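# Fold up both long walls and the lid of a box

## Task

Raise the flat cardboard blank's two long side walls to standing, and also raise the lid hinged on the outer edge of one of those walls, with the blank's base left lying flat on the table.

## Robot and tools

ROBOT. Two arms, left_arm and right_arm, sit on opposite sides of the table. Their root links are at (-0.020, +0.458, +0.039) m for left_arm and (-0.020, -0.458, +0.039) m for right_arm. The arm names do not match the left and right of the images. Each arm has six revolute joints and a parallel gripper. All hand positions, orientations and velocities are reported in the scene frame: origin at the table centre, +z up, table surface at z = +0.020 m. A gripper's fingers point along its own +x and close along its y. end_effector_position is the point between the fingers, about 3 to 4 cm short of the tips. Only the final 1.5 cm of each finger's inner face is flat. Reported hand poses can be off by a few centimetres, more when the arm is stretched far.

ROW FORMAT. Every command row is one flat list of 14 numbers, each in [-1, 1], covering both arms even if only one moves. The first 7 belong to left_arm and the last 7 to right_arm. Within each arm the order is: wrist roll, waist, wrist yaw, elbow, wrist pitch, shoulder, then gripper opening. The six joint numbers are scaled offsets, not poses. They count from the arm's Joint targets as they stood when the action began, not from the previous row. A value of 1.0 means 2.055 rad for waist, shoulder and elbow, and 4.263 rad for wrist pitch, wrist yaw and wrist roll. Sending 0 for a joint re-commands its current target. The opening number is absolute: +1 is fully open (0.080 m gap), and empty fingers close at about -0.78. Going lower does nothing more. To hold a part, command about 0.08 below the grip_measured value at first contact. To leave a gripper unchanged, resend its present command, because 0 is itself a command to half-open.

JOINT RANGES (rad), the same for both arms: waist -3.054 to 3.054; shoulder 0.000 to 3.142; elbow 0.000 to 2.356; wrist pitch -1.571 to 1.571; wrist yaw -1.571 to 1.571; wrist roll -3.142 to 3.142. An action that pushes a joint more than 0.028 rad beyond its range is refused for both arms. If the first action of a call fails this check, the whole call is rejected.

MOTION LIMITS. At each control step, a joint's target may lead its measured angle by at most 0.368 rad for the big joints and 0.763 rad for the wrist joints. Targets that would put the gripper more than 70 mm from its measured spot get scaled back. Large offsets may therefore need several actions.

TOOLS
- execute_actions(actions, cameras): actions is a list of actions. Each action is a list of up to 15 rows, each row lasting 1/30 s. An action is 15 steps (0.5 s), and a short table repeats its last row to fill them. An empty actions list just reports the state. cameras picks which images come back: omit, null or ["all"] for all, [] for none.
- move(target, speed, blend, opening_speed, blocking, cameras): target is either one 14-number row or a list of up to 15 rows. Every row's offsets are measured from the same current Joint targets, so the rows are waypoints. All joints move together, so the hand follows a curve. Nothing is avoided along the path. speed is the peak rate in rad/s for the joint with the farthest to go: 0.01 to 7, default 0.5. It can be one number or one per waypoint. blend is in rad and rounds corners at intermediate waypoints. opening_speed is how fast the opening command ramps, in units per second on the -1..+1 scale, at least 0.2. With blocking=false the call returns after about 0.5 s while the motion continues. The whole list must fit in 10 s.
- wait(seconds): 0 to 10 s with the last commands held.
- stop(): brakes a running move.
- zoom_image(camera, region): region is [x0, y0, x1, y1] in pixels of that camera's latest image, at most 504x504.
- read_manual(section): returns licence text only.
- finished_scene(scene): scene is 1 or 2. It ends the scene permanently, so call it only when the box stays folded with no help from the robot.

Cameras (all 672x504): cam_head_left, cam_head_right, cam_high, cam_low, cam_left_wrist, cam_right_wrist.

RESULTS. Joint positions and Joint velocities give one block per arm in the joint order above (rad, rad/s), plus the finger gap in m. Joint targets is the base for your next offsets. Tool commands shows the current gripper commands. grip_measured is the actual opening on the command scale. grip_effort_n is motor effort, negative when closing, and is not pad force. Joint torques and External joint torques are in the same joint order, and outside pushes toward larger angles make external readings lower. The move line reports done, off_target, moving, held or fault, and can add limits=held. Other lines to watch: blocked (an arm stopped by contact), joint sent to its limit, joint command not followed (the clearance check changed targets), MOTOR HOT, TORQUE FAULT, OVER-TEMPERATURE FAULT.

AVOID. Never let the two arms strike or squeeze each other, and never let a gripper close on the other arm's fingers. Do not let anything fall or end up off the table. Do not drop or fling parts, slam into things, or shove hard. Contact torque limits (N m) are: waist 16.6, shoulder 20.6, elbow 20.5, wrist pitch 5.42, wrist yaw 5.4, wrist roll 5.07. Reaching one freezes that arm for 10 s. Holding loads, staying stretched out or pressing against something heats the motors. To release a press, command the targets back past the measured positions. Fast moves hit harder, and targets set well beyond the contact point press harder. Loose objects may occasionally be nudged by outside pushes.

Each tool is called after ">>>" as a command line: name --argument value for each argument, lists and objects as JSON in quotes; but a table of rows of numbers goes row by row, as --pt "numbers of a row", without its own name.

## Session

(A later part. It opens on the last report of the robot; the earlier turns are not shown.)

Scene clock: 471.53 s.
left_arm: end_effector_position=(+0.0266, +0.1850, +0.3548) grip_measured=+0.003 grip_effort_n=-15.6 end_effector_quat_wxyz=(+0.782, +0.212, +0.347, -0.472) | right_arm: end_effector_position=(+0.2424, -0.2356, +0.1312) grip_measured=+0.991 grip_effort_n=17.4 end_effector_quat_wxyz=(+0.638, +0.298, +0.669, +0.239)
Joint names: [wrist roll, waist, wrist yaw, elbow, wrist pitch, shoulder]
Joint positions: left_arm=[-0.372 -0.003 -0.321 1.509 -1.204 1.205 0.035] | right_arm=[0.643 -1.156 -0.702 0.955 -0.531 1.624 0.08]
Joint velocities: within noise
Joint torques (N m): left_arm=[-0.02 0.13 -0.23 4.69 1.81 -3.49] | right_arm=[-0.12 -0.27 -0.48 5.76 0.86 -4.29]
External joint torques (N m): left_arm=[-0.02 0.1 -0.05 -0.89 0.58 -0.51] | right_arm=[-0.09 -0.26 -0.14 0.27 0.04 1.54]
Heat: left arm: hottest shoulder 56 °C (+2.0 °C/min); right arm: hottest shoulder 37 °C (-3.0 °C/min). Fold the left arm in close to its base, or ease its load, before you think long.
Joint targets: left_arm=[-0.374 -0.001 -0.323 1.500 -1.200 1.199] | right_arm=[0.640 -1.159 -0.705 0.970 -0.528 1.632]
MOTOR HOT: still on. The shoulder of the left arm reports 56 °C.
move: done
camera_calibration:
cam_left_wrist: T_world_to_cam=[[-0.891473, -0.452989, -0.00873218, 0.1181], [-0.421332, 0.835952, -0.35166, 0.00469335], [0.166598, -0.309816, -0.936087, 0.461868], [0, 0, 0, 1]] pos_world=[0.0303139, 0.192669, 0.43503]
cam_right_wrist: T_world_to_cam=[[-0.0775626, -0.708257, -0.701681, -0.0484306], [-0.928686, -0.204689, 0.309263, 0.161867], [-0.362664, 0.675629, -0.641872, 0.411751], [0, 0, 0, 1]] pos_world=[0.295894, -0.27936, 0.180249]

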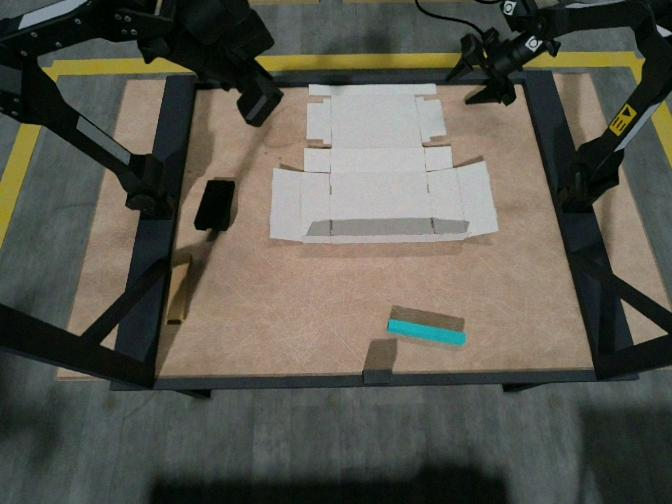

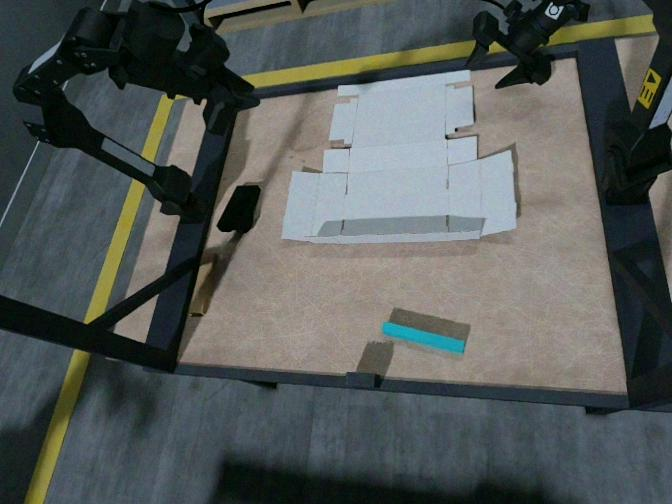

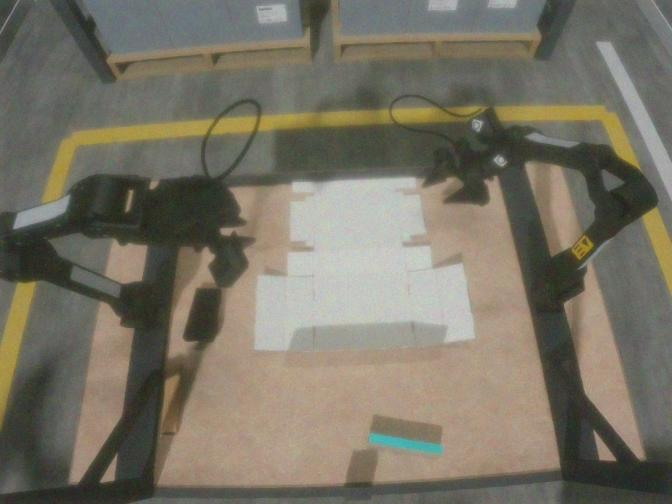

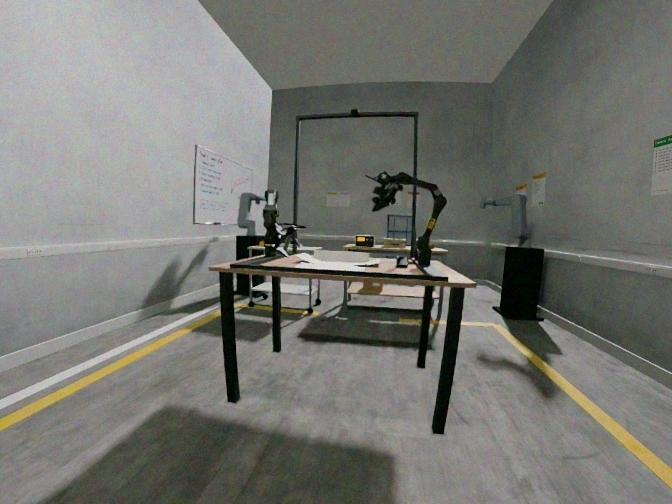

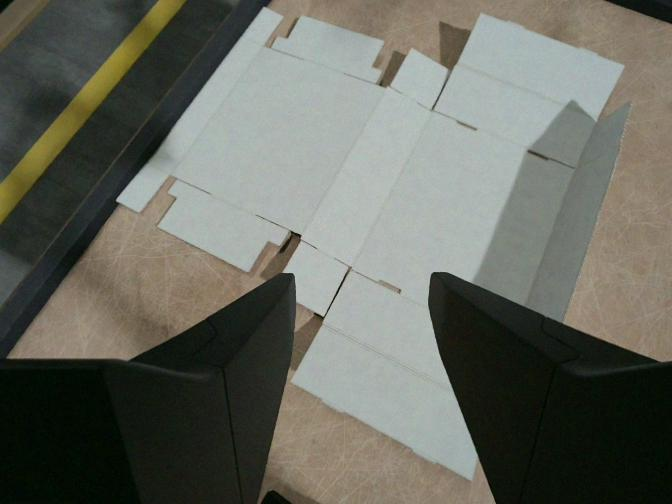

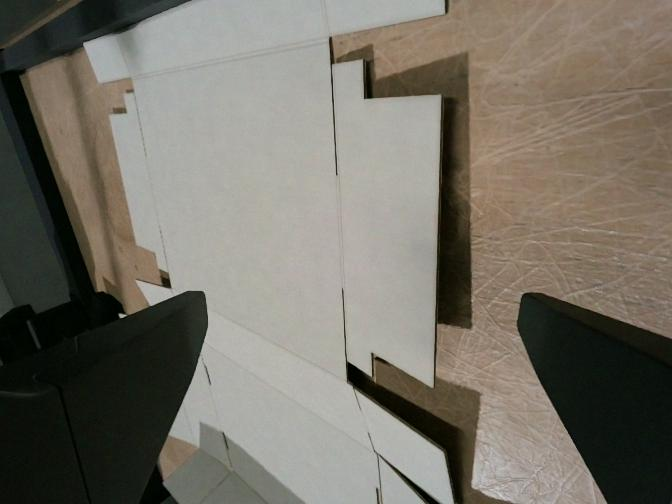

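>>> move --target '[0.456,-0.0117,0.0758,0.0418,0.0361,0.4438,-0.8,0,0,0,-0.0418,0.0436,0.0487,1]' --speed 0.5

>>> zoom_image --camera "cam_right_wrist" --region '[350, 150, 600, 400]'

Scene clock: 488.17 s.
left_arm: end_effector_position=(-0.0284, +0.0644, +0.0779) grip_measured=-0.784 grip_effort_n=-76.1 end_effector_quat_wxyz=(-0.012, +0.709, -0.002, -0.706) | right_arm: end_effector_position=(+0.2509, -0.2318, +0.0936) grip_measured=+0.992 grip_effort_n=17.4 end_effector_quat_wxyz=(+0.643, +0.298, +0.662, +0.244)
Joint names: [wrist roll, waist, wrist yaw, elbow, wrist pitch, shoulder]
Joint positions: left_arm=[1.568 -0.023 -0.004 1.571 -1.048 2.107 0] | right_arm=[0.643 -1.156 -0.702 0.89 -0.346 1.724 0.08]
Joint velocities: within noise
Joint torques (N m): left_arm=[0.06 -0.1 0.16 6.44 0.65 -7.41] | right_arm=[-0.13 -0.31 -0.49 3.35 0.88 -4.53]
External joint torques (N m): left_arm=[0.06 -0.19 0.11 1.26 0.39 1.48] | right_arm=[-0.1 -0.3 -0.15 -1.81 0.02 1.68]
Heat: left arm: hottest shoulder 50 °C (-5.1 °C/min); right arm: hottest shoulder 35 °C (-7.1 °C/min). Fold the left arm in close to its base, or ease its load, before you think long.
Joint targets: left_arm=[1.570 -0.025 0.000 1.586 -1.046 2.112] | right_arm=[0.640 -1.159 -0.705 0.884 -0.343 1.732]
MOTOR HOT: still on. The shoulder of the left arm reports 50 °C.
move: done
camera_calibration:
cam_left_wrist: T_world_to_cam=[[0.0330429, 0.999281, 0.0185849, -0.0573492], [0.928937, -0.0375671, 0.368328, 0.0234484], [0.368761, 0.00509357, -0.92951, 0.159399], [0, 0, 0, 1]] pos_world=[-0.0786674, 0.057377, 0.140592]
cam_right_wrist: T_world_to_cam=[[-0.0642791, -0.702405, -0.708869, -0.0727975], [-0.934336, -0.207163, 0.289998, 0.184818], [-0.350548, 0.680963, -0.642967, 0.386409], [0, 0, 0, 1]] pos_world=[0.303458, -0.275976, 0.143247]

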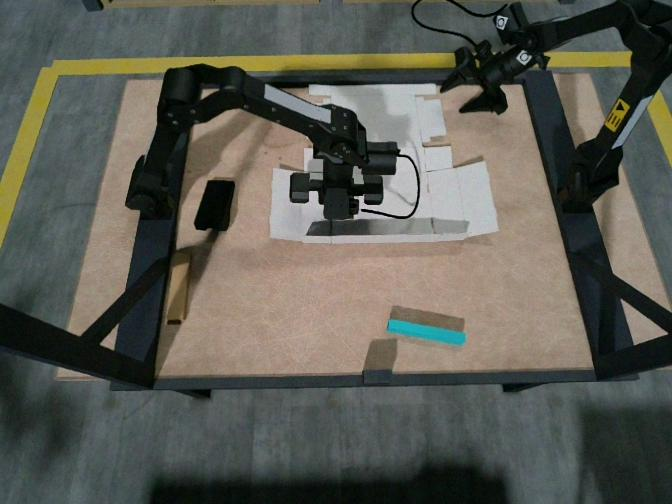

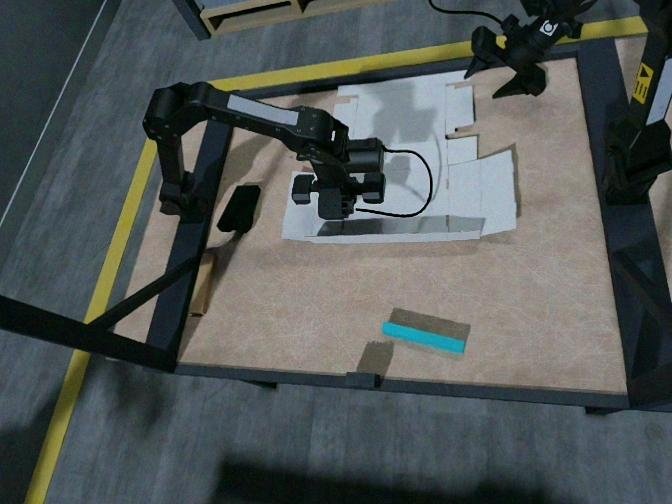

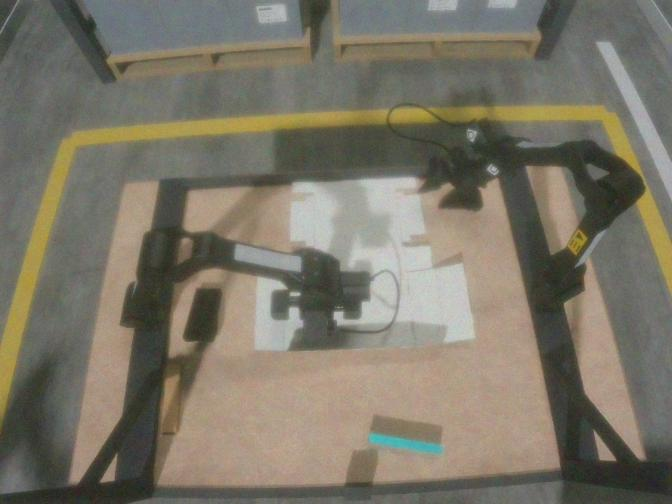

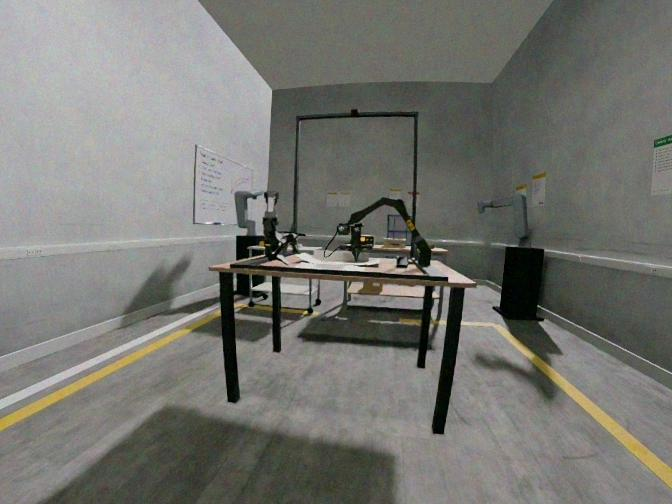

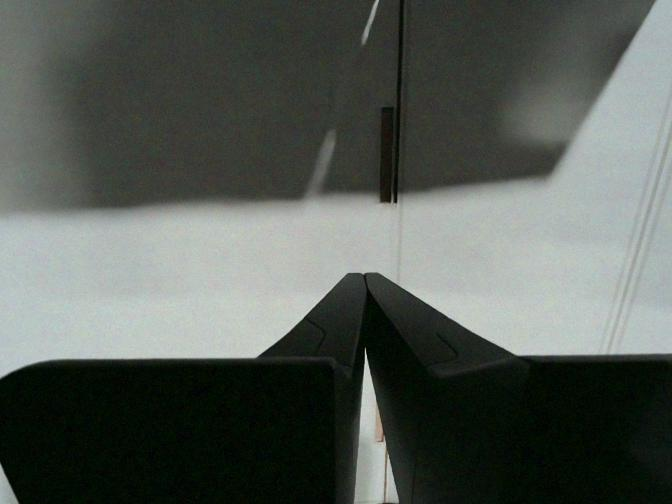

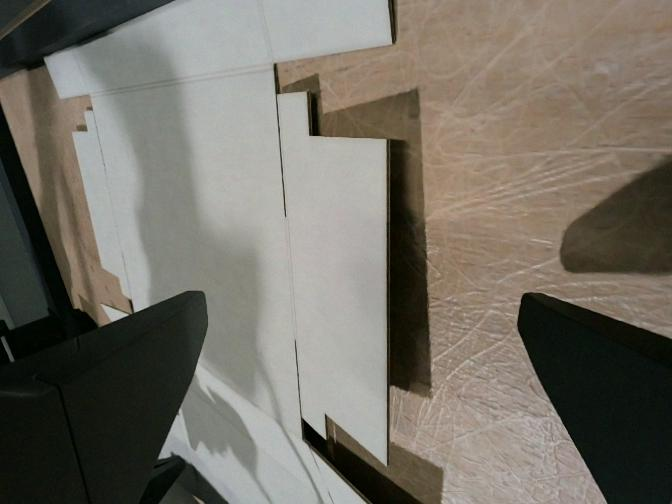

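Scaled by 2.016 from the camera's 672x504 image, which has a finer 960x720 frame.

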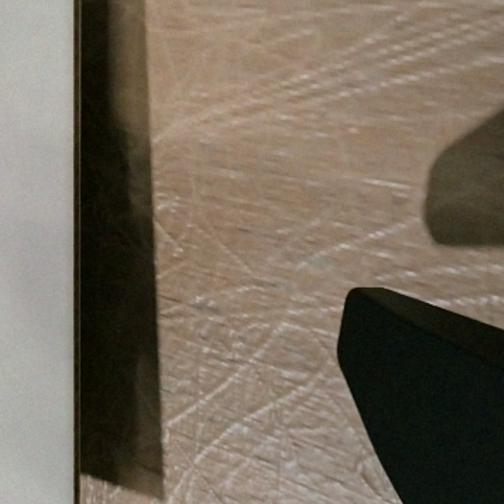

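>>> move --pt "0 0 0 -0.0355 0.0272 0.021 -0.8 0 0 0 -0.0064 0.0066 0.0074 1" --pt "0 0 0 -0.0355 0.0272 0.021 -0.8 0 0.0769 0.016 0.0302 0.0333 0.0438 1" --speed 0.15

>>> zoom_image --camera "cam_right_wrist" --region '[350, 150, 600, 400]'

Scene clock: 497.23 s.
left_arm: end_effector_position=(-0.0290, +0.0527, +0.0641) grip_measured=-0.784 grip_effort_n=-76.1 end_effector_quat_wxyz=(+0.007, +0.708, -0.022, -0.706) | right_arm: end_effector_position=(+0.2486, -0.1823, +0.0841) grip_measured=+0.992 grip_effort_n=17.9 end_effector_quat_wxyz=(+0.665, +0.242, +0.640, +0.298)
Joint names: [wrist roll, waist, wrist yaw, elbow, wrist pitch, shoulder]
Joint positions: left_arm=[1.568 -0.023 -0.003 1.54 -0.946 2.124 0] | right_arm=[0.643 -1.009 -0.639 0.934 -0.208 1.806 0.08]
Joint velocities: within noise
Joint torques (N m): left_arm=[0.07 -0.02 0.15 2.71 1.66 -4.66] | right_arm=[-0.13 0.58 -0.27 5.18 1.26 -4.26]
External joint torques (N m): left_arm=[0.07 -0.08 0.11 -2.46 1.33 4.34] | right_arm=[-0.09 0.56 0.02 0.12 0.3 2.46]
Heat: left arm: hottest shoulder 48 °C (-7.1 °C/min); right arm: hottest shoulder 35 °C (-8.1 °C/min). Fold the left arm in close to its base, or ease its load, before you think long.
Joint targets: left_arm=[1.570 -0.025 0.000 1.513 -0.930 2.155] | right_arm=[0.640 -1.001 -0.637 0.946 -0.200 1.822]
MOTOR HOT: still on. The shoulder of the left arm reports 48 °C.
move: off_target (left_arm); left_arm: the shoulder is farthest, 0.031 rad from its target
camera_calibration:
cam_left_wrist: T_world_to_cam=[[0.0342188, 0.998808, -0.0348072, -0.0418912], [0.929803, -0.0190455, 0.367565, 0.0277892], [0.366464, -0.0449414, -0.929346, 0.149408], [0, 0, 0, 1]] pos_world=[-0.0791576, 0.0490851, 0.127179]
cam_right_wrist: T_world_to_cam=[[0.101507, -0.702975, -0.703934, -0.0865492], [-0.930257, -0.317855, 0.183279, 0.183498], [-0.352589, 0.636235, -0.686211, 0.341835], [0, 0, 0, 1]] pos_world=[0.300013, -0.220004, 0.140015]

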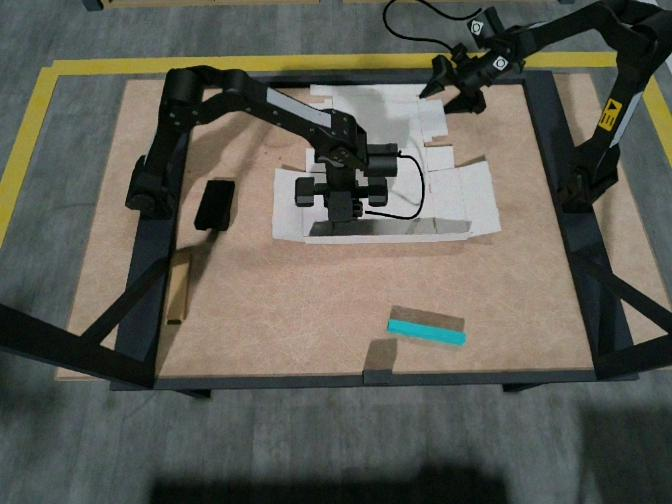

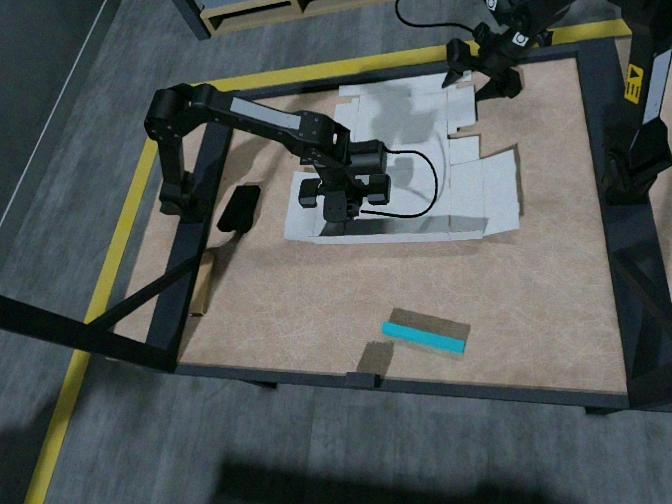

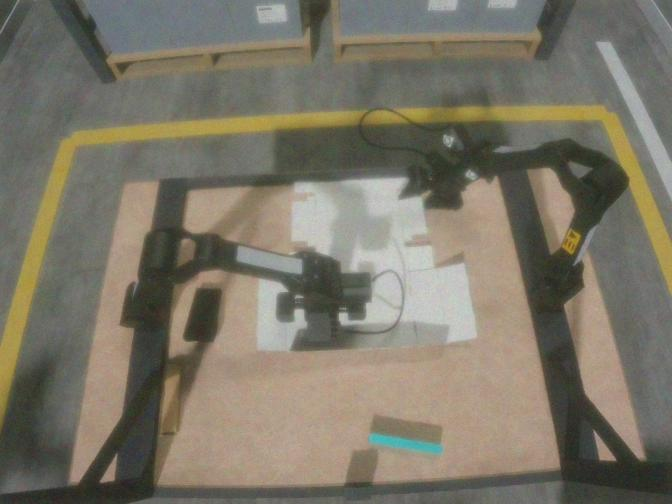

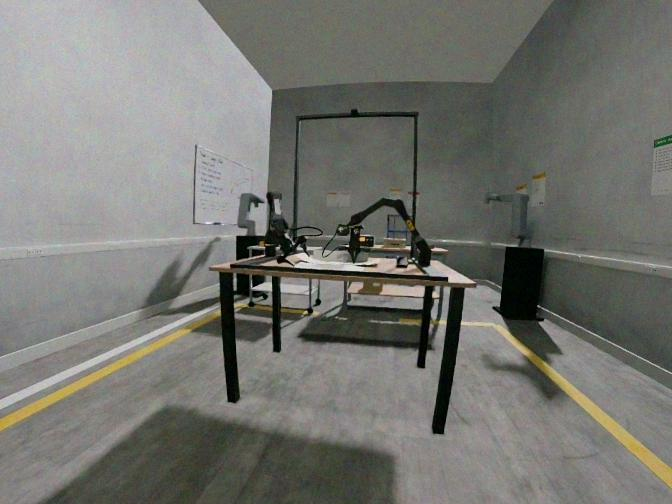

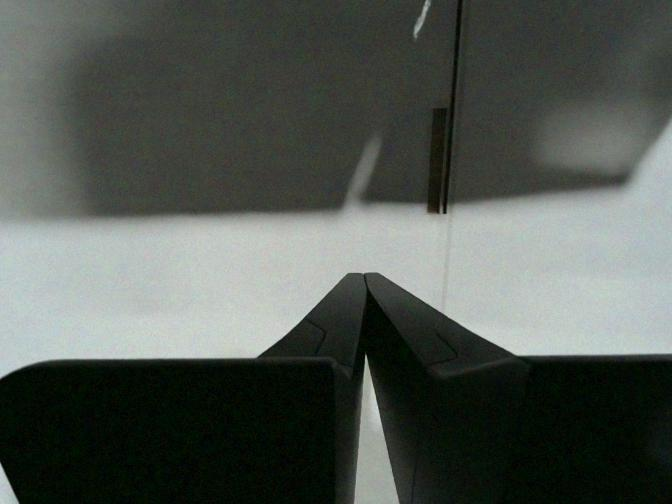

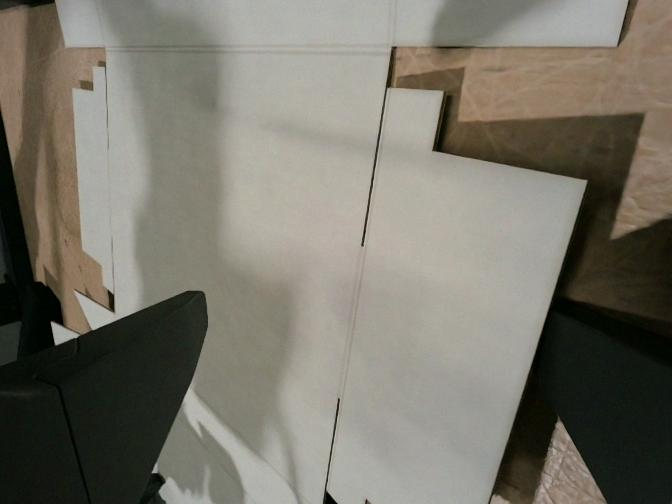

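Scaled by 2.016 from the camera's 672x504 image, which has a finer 960x720 frame.

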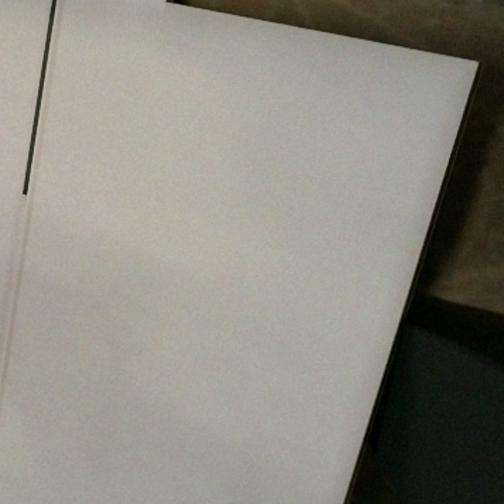

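>>> move --pt "0 0 0 0 0 0 -0.8 0 0.0423 0.01 0.0375 0.007 0.0268 1" --pt "0 0 0 0 0 0 -0.8 0 0.0423 0.01 0.0759 -0.0303 -0.0122 1" --speed 0.15

Scene clock: 509.20 s.
left_arm: end_effector_position=(-0.0333, +0.0522, +0.0647) grip_measured=-0.784 grip_effort_n=-76.1 end_effector_quat_wxyz=(+0.006, +0.704, -0.026, -0.709) | right_arm: end_effector_position=(+0.2475, -0.1489, +0.1085) grip_measured=+0.992 grip_effort_n=13.7 end_effector_quat_wxyz=(+0.670, +0.205, +0.641, +0.313)
Joint names: [wrist roll, waist, wrist yaw, elbow, wrist pitch, shoulder]
Joint positions: left_arm=[1.568 -0.03 0.007 1.539 -0.943 2.122 0] | right_arm=[0.642 -0.919 -0.586 1.083 -0.331 1.821 0.08]
Joint velocities: within noise
Joint torques (N m): left_arm=[0.07 0.69 -0.18 2.74 1.51 -4.4] | right_arm=[-0.11 0.48 -0.61 6.24 0.9 -8.82]
External joint torques (N m): left_arm=[0.07 0.67 -0.23 -2.51 1.15 4.67] | right_arm=[-0.07 0.49 -0.34 0.77 -0.08 -1.57]
Heat: left arm: hottest shoulder 46 °C (-12.2 °C/min); right arm: hottest shoulder 35 °C (-5.1 °C/min).
Joint targets: left_arm=[1.570 -0.025 0.000 1.513 -0.930 2.155] | right_arm=[0.640 -0.913 -0.594 1.102 -0.330 1.797]
MOTOR HOT: cleared for the motors of the left arm.
move: off_target (left_arm); left_arm: the shoulder is farthest, 0.033 rad from its target
camera_calibration:
cam_left_wrist: T_world_to_cam=[[0.0410922, 0.998389, -0.0391221, -0.0408038], [0.933138, -0.0243511, 0.358692, 0.0324664], [0.357162, -0.0512458, -0.932636, 0.151748], [0, 0, 0, 1]] pos_world=[-0.0828174, 0.0493051, 0.128284]
cam_right_wrist: T_world_to_cam=[[0.17191, -0.71611, -0.676486, -0.0681674], [-0.913941, -0.372216, 0.161764, 0.17881], [-0.36764, 0.590459, -0.71847, 0.337272], [0, 0, 0, 1]] pos_world=[0.299135, -0.181405, 0.16728]

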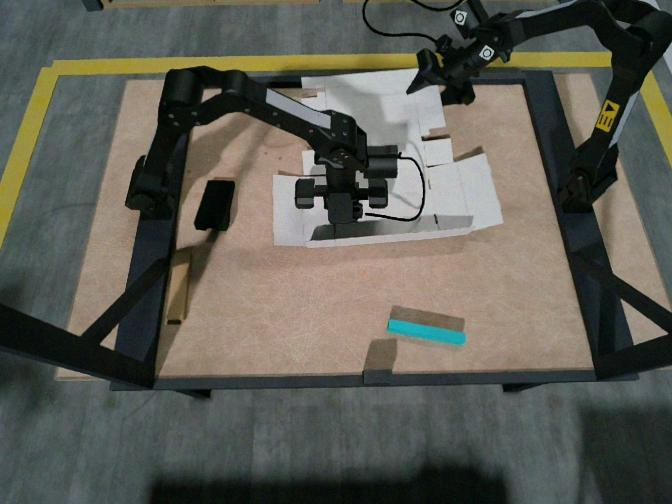

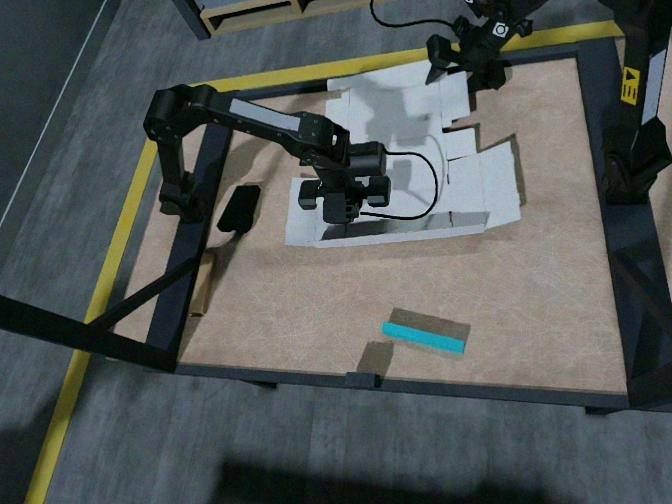

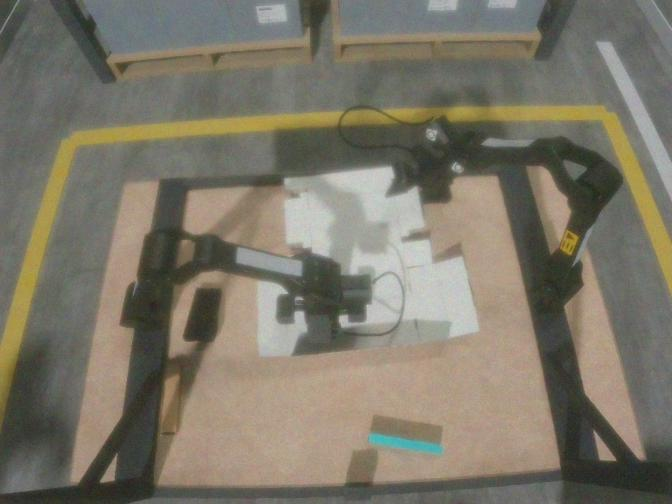

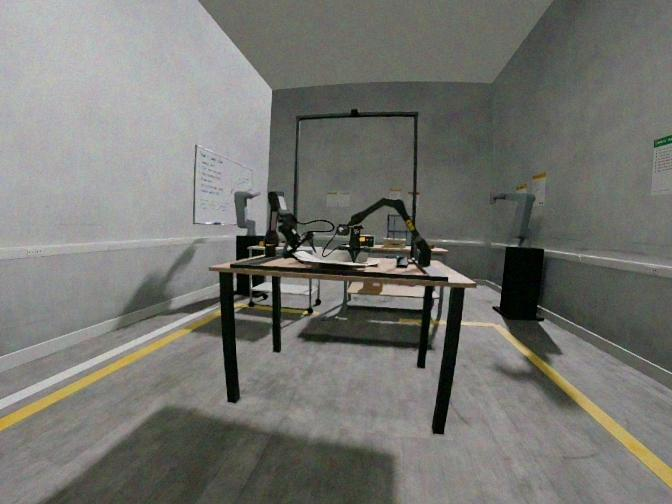

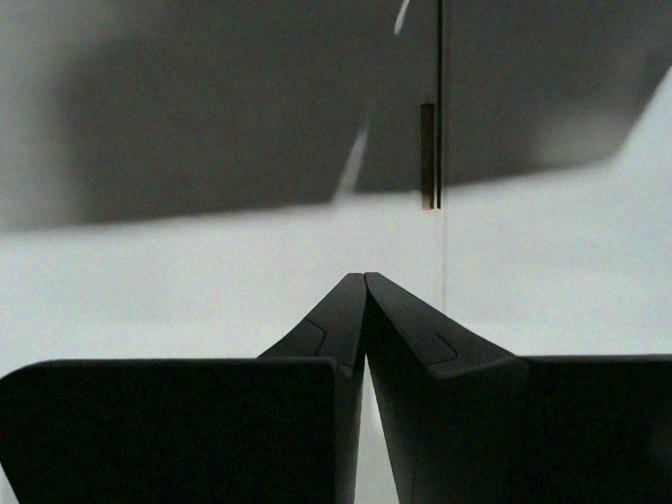

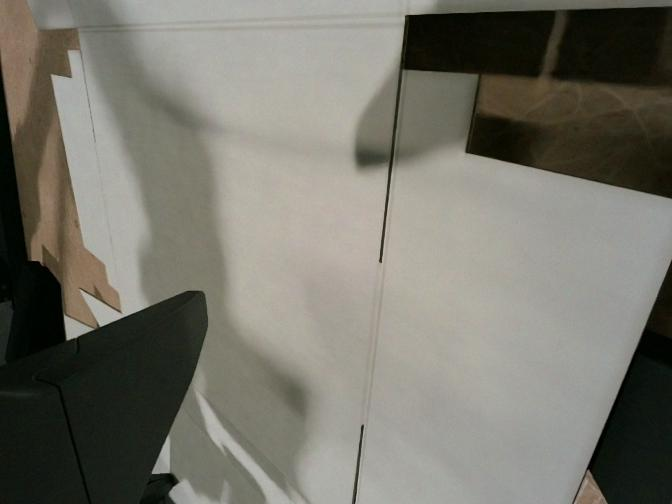

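>>> move --pt "0 0 0 0 0 0 -0.8 0.0469 0.0175 0.0045 0.0268 -0.0379 -0.0633 1" --pt "0 0 0 0 0 0 -0.8 0.0704 0.0633 0.0169 0.0418 -0.0719 -0.1416 1" --speed 0.15 --blend 0.02

Scene clock: 524.33 s.
left_arm: end_effector_position=(-0.0333, +0.0515, +0.0654) grip_measured=-0.784 grip_effort_n=-76.1 end_effector_quat_wxyz=(+0.007, +0.704, -0.027, -0.709) | right_arm: end_effector_position=(+0.1901, -0.1479, +0.2103) grip_measured=+0.992 grip_effort_n=13.7 end_effector_quat_wxyz=(+0.656, +0.260, +0.660, +0.259)
Joint names: [wrist roll, waist, wrist yaw, elbow, wrist pitch, shoulder]
Joint positions: left_arm=[1.568 -0.03 0.007 1.539 -0.94 2.12 0] | right_arm=[0.933 -0.795 -0.512 1.169 -0.638 1.525 0.08]
Joint velocities: within noise
Joint torques (N m): left_arm=[0.03 0.71 -0.23 2.63 1.37 -4.39] | right_arm=[0.2 0.88 -0.62 6.86 1.01 -7]
External joint torques (N m): left_arm=[0.04 0.69 -0.29 -2.6 1 4.63] | right_arm=[0.23 0.86 -0.4 0.7 -0.09 -1.19]
Heat: left arm: hottest shoulder 45 °C (-13.1 °C/min); right arm: hottest shoulder 38 °C (+0.0 °C/min).
Joint targets: left_arm=[1.570 -0.025 0.000 1.513 -0.930 2.155] | right_arm=[0.940 -0.784 -0.522 1.188 -0.636 1.506]
move: off_target (left_arm); left_arm: the shoulder is farthest, 0.035 rad from its target
camera_calibration:
cam_left_wrist: T_world_to_cam=[[0.0410899, 0.998201, -0.0436531, -0.0396971], [0.933175, -0.0227264, 0.358703, 0.0320903], [0.357066, -0.0554751, -0.93243, 0.152639], [0, 0, 0, 1]] pos_world=[-0.082817, 0.0488227, 0.129082]
cam_right_wrist: T_world_to_cam=[[0.0122434, -0.729149, -0.684246, 0.0413625], [-0.932588, -0.255196, 0.255256, 0.111431], [-0.360736, 0.634994, -0.683119, 0.386564], [0, 0, 0, 1]] pos_world=[0.24286, -0.18687, 0.263928]

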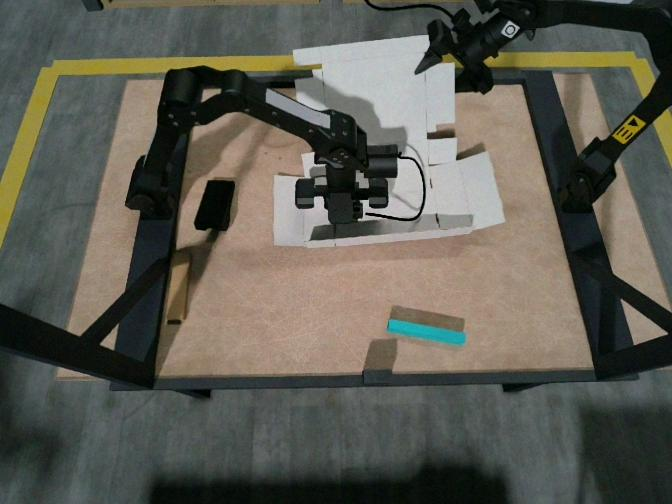

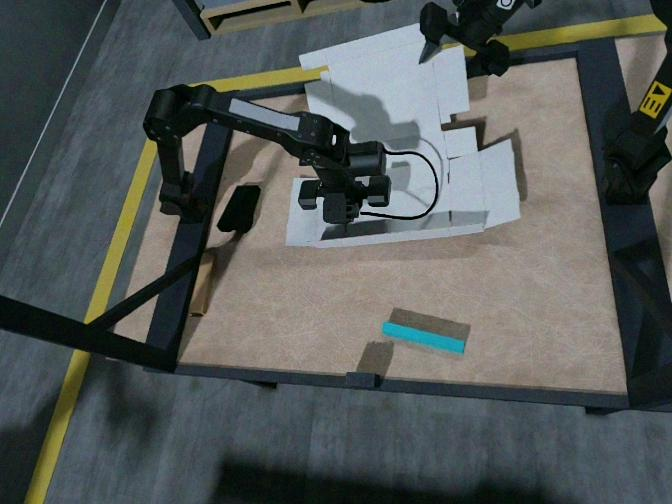

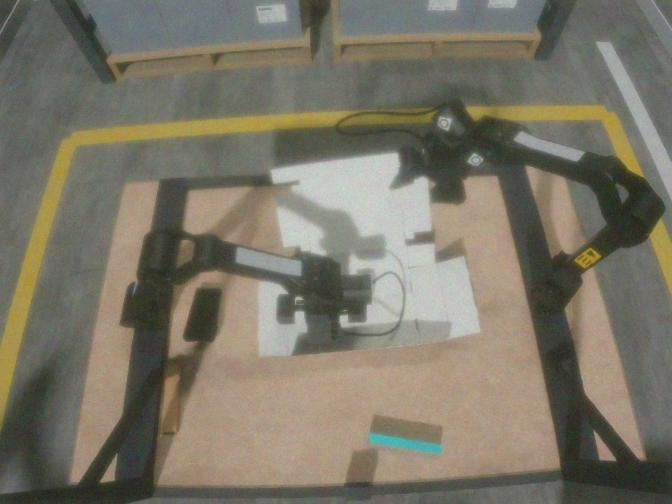

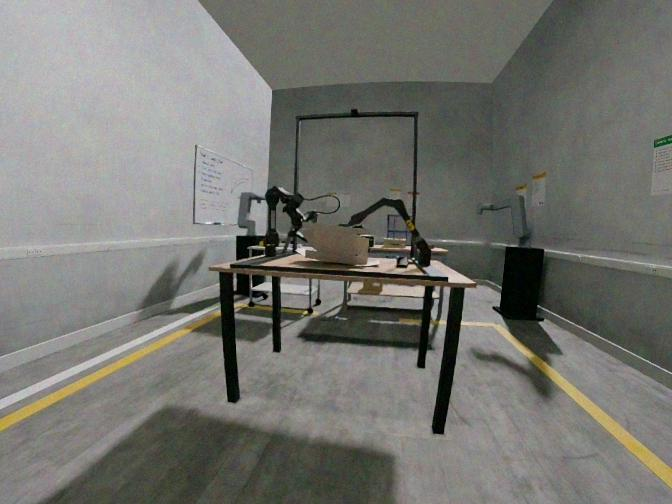

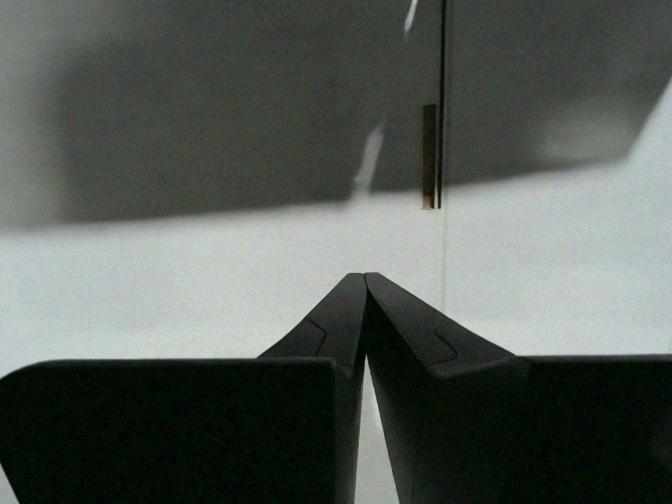

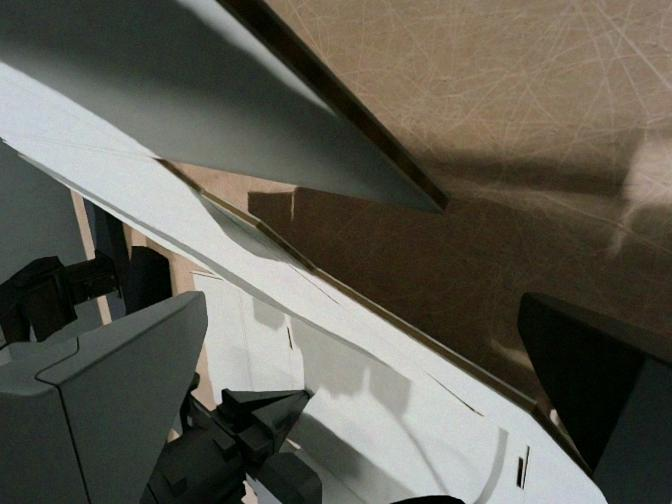

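>>> zoom_image --camera "cam_low" --region '[280, 200, 440, 290]'

>>> zoom_image --camera "cam_head_left" --region '[260, 0, 520, 260]'

Scaled by 3.150 from the camera's 672x504 image, which has a finer 960x720 frame.

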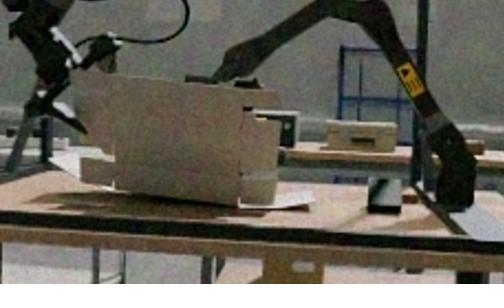

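Scaled by 1.938 from the camera's 672x504 image, which has a finer 960x720 frame.

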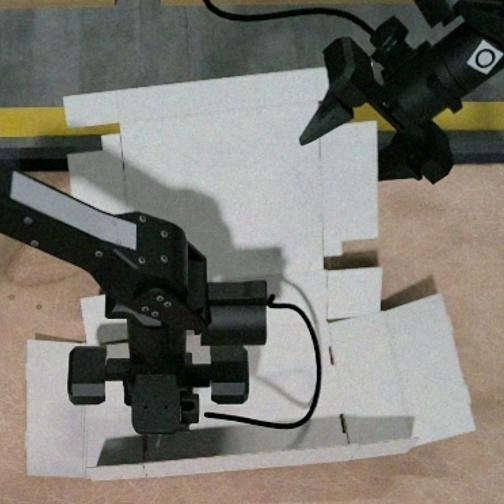

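>>> move --target '[0,0,0,0,0,0,-0.8,-0.1487,0.1243,0.0369,-0.0676,-0.0041,-0.1227,1]' --speed 0.2

>>> zoom_image --camera "cam_low" --region '[280, 180, 440, 290]'

Scene clock: 554.13 s.
left_arm: end_effector_position=(-0.0333, +0.0516, +0.0657) grip_measured=-0.784 grip_effort_n=-76.1 end_effector_quat_wxyz=(+0.007, +0.704, -0.027, -0.709) | right_arm: end_effector_position=(+0.1056, -0.1492, +0.2455) grip_measured=+0.992 grip_effort_n=13.7 end_effector_quat_wxyz=(+0.714, -0.028, +0.476, +0.512)
Joint names: [wrist roll, waist, wrist yaw, elbow, wrist pitch, shoulder]
Joint positions: left_arm=[1.568 -0.03 0.007 1.539 -0.941 2.119 0] | right_arm=[0.309 -0.544 -0.353 1.058 -0.652 1.262 0.08]
Joint velocities: within noise
Joint torques (N m): left_arm=[0 0.54 -0.17 2.68 1.34 -4.12] | right_arm=[-0.11 1.2 -0.64 4.23 0.95 -4.4]
External joint torques (N m): left_arm=[0 0.52 -0.22 -2.58 0.97 4.92] | right_arm=[-0.09 1.21 -0.5 -2.01 -0.28 -0.34]
Heat: left arm: hottest shoulder 42 °C (-7.1 °C/min); right arm: hottest shoulder 41 °C (+6.1 °C/min).
Joint targets: left_arm=[1.570 -0.025 0.000 1.513 -0.930 2.155] | right_arm=[0.306 -0.528 -0.365 1.049 -0.654 1.254]
move: off_target (left_arm); left_arm: the shoulder is farthest, 0.036 rad from its target
camera_calibration:
cam_left_wrist: T_world_to_cam=[[0.0410899, 0.998201, -0.0436531, -0.0397838], [0.933175, -0.0227264, 0.358703, 0.031985], [0.357066, -0.0554751, -0.93243, 0.152925], [0, 0, 0, 1]] pos_world=[-0.082817, 0.0489227, 0.129382]
cam_right_wrist: T_world_to_cam=[[0.768197, -0.464288, -0.440807, -0.0346533], [-0.605144, -0.75134, -0.263226, 0.0419535], [-0.208983, 0.468961, -0.858138, 0.383078], [0, 0, 0, 1]] pos_world=[0.132065, -0.164217, 0.324502]

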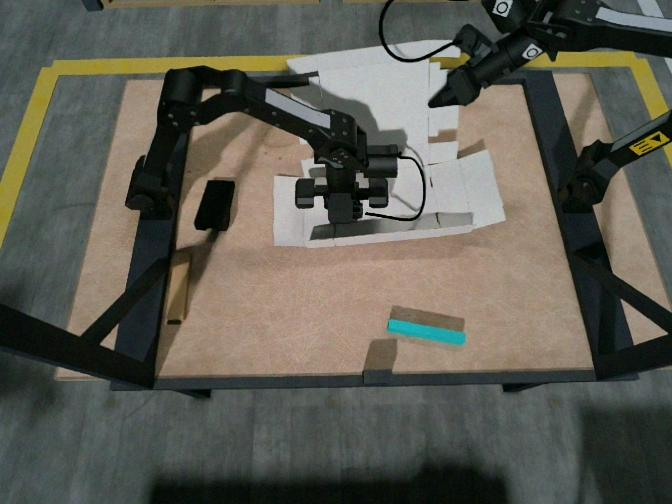

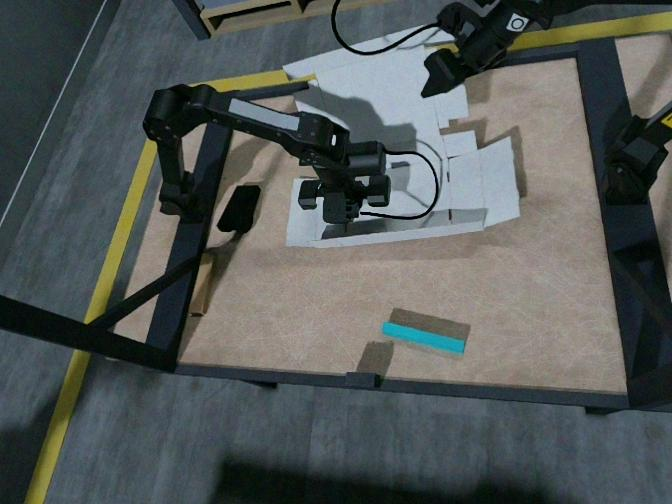

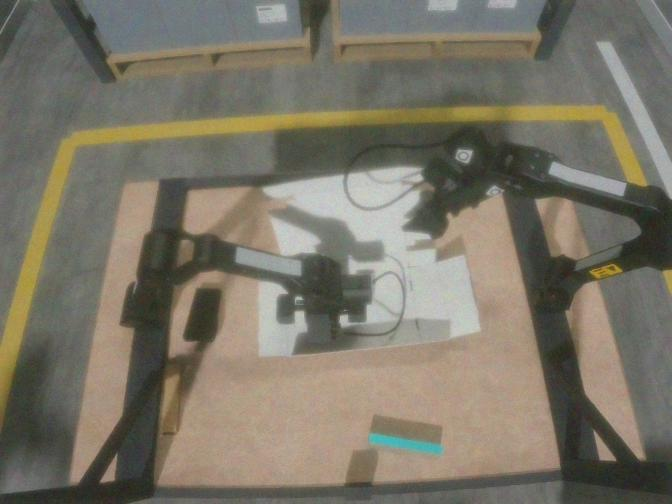

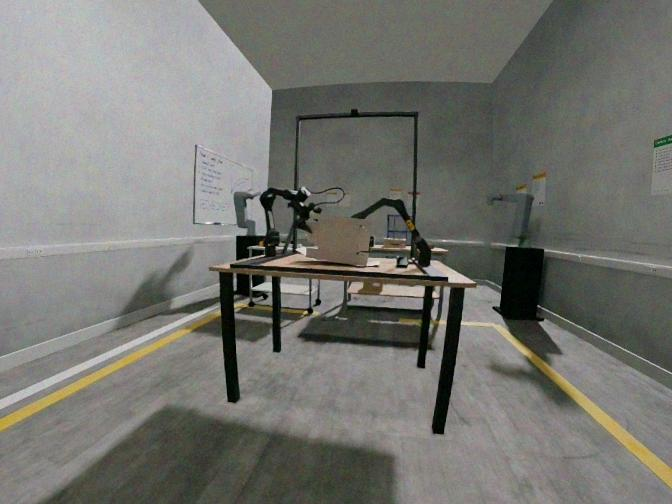

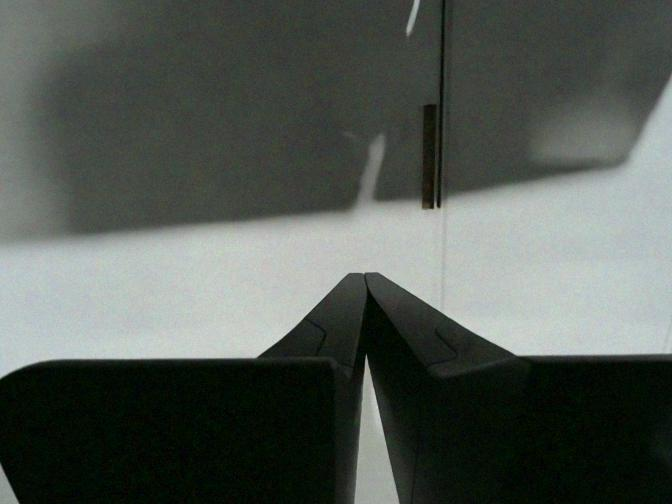

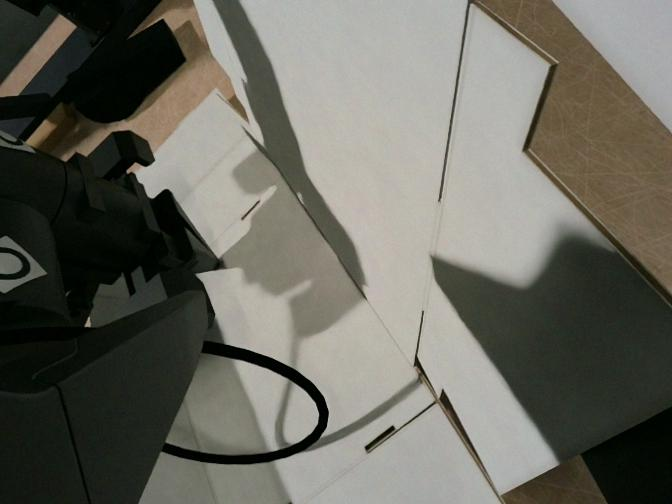

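Scaled by 3.150 from the camera's 672x504 image, which has a finer 960x720 frame.

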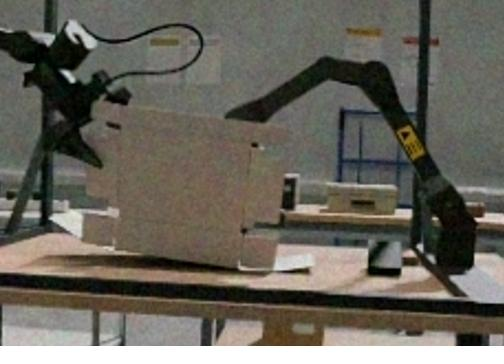

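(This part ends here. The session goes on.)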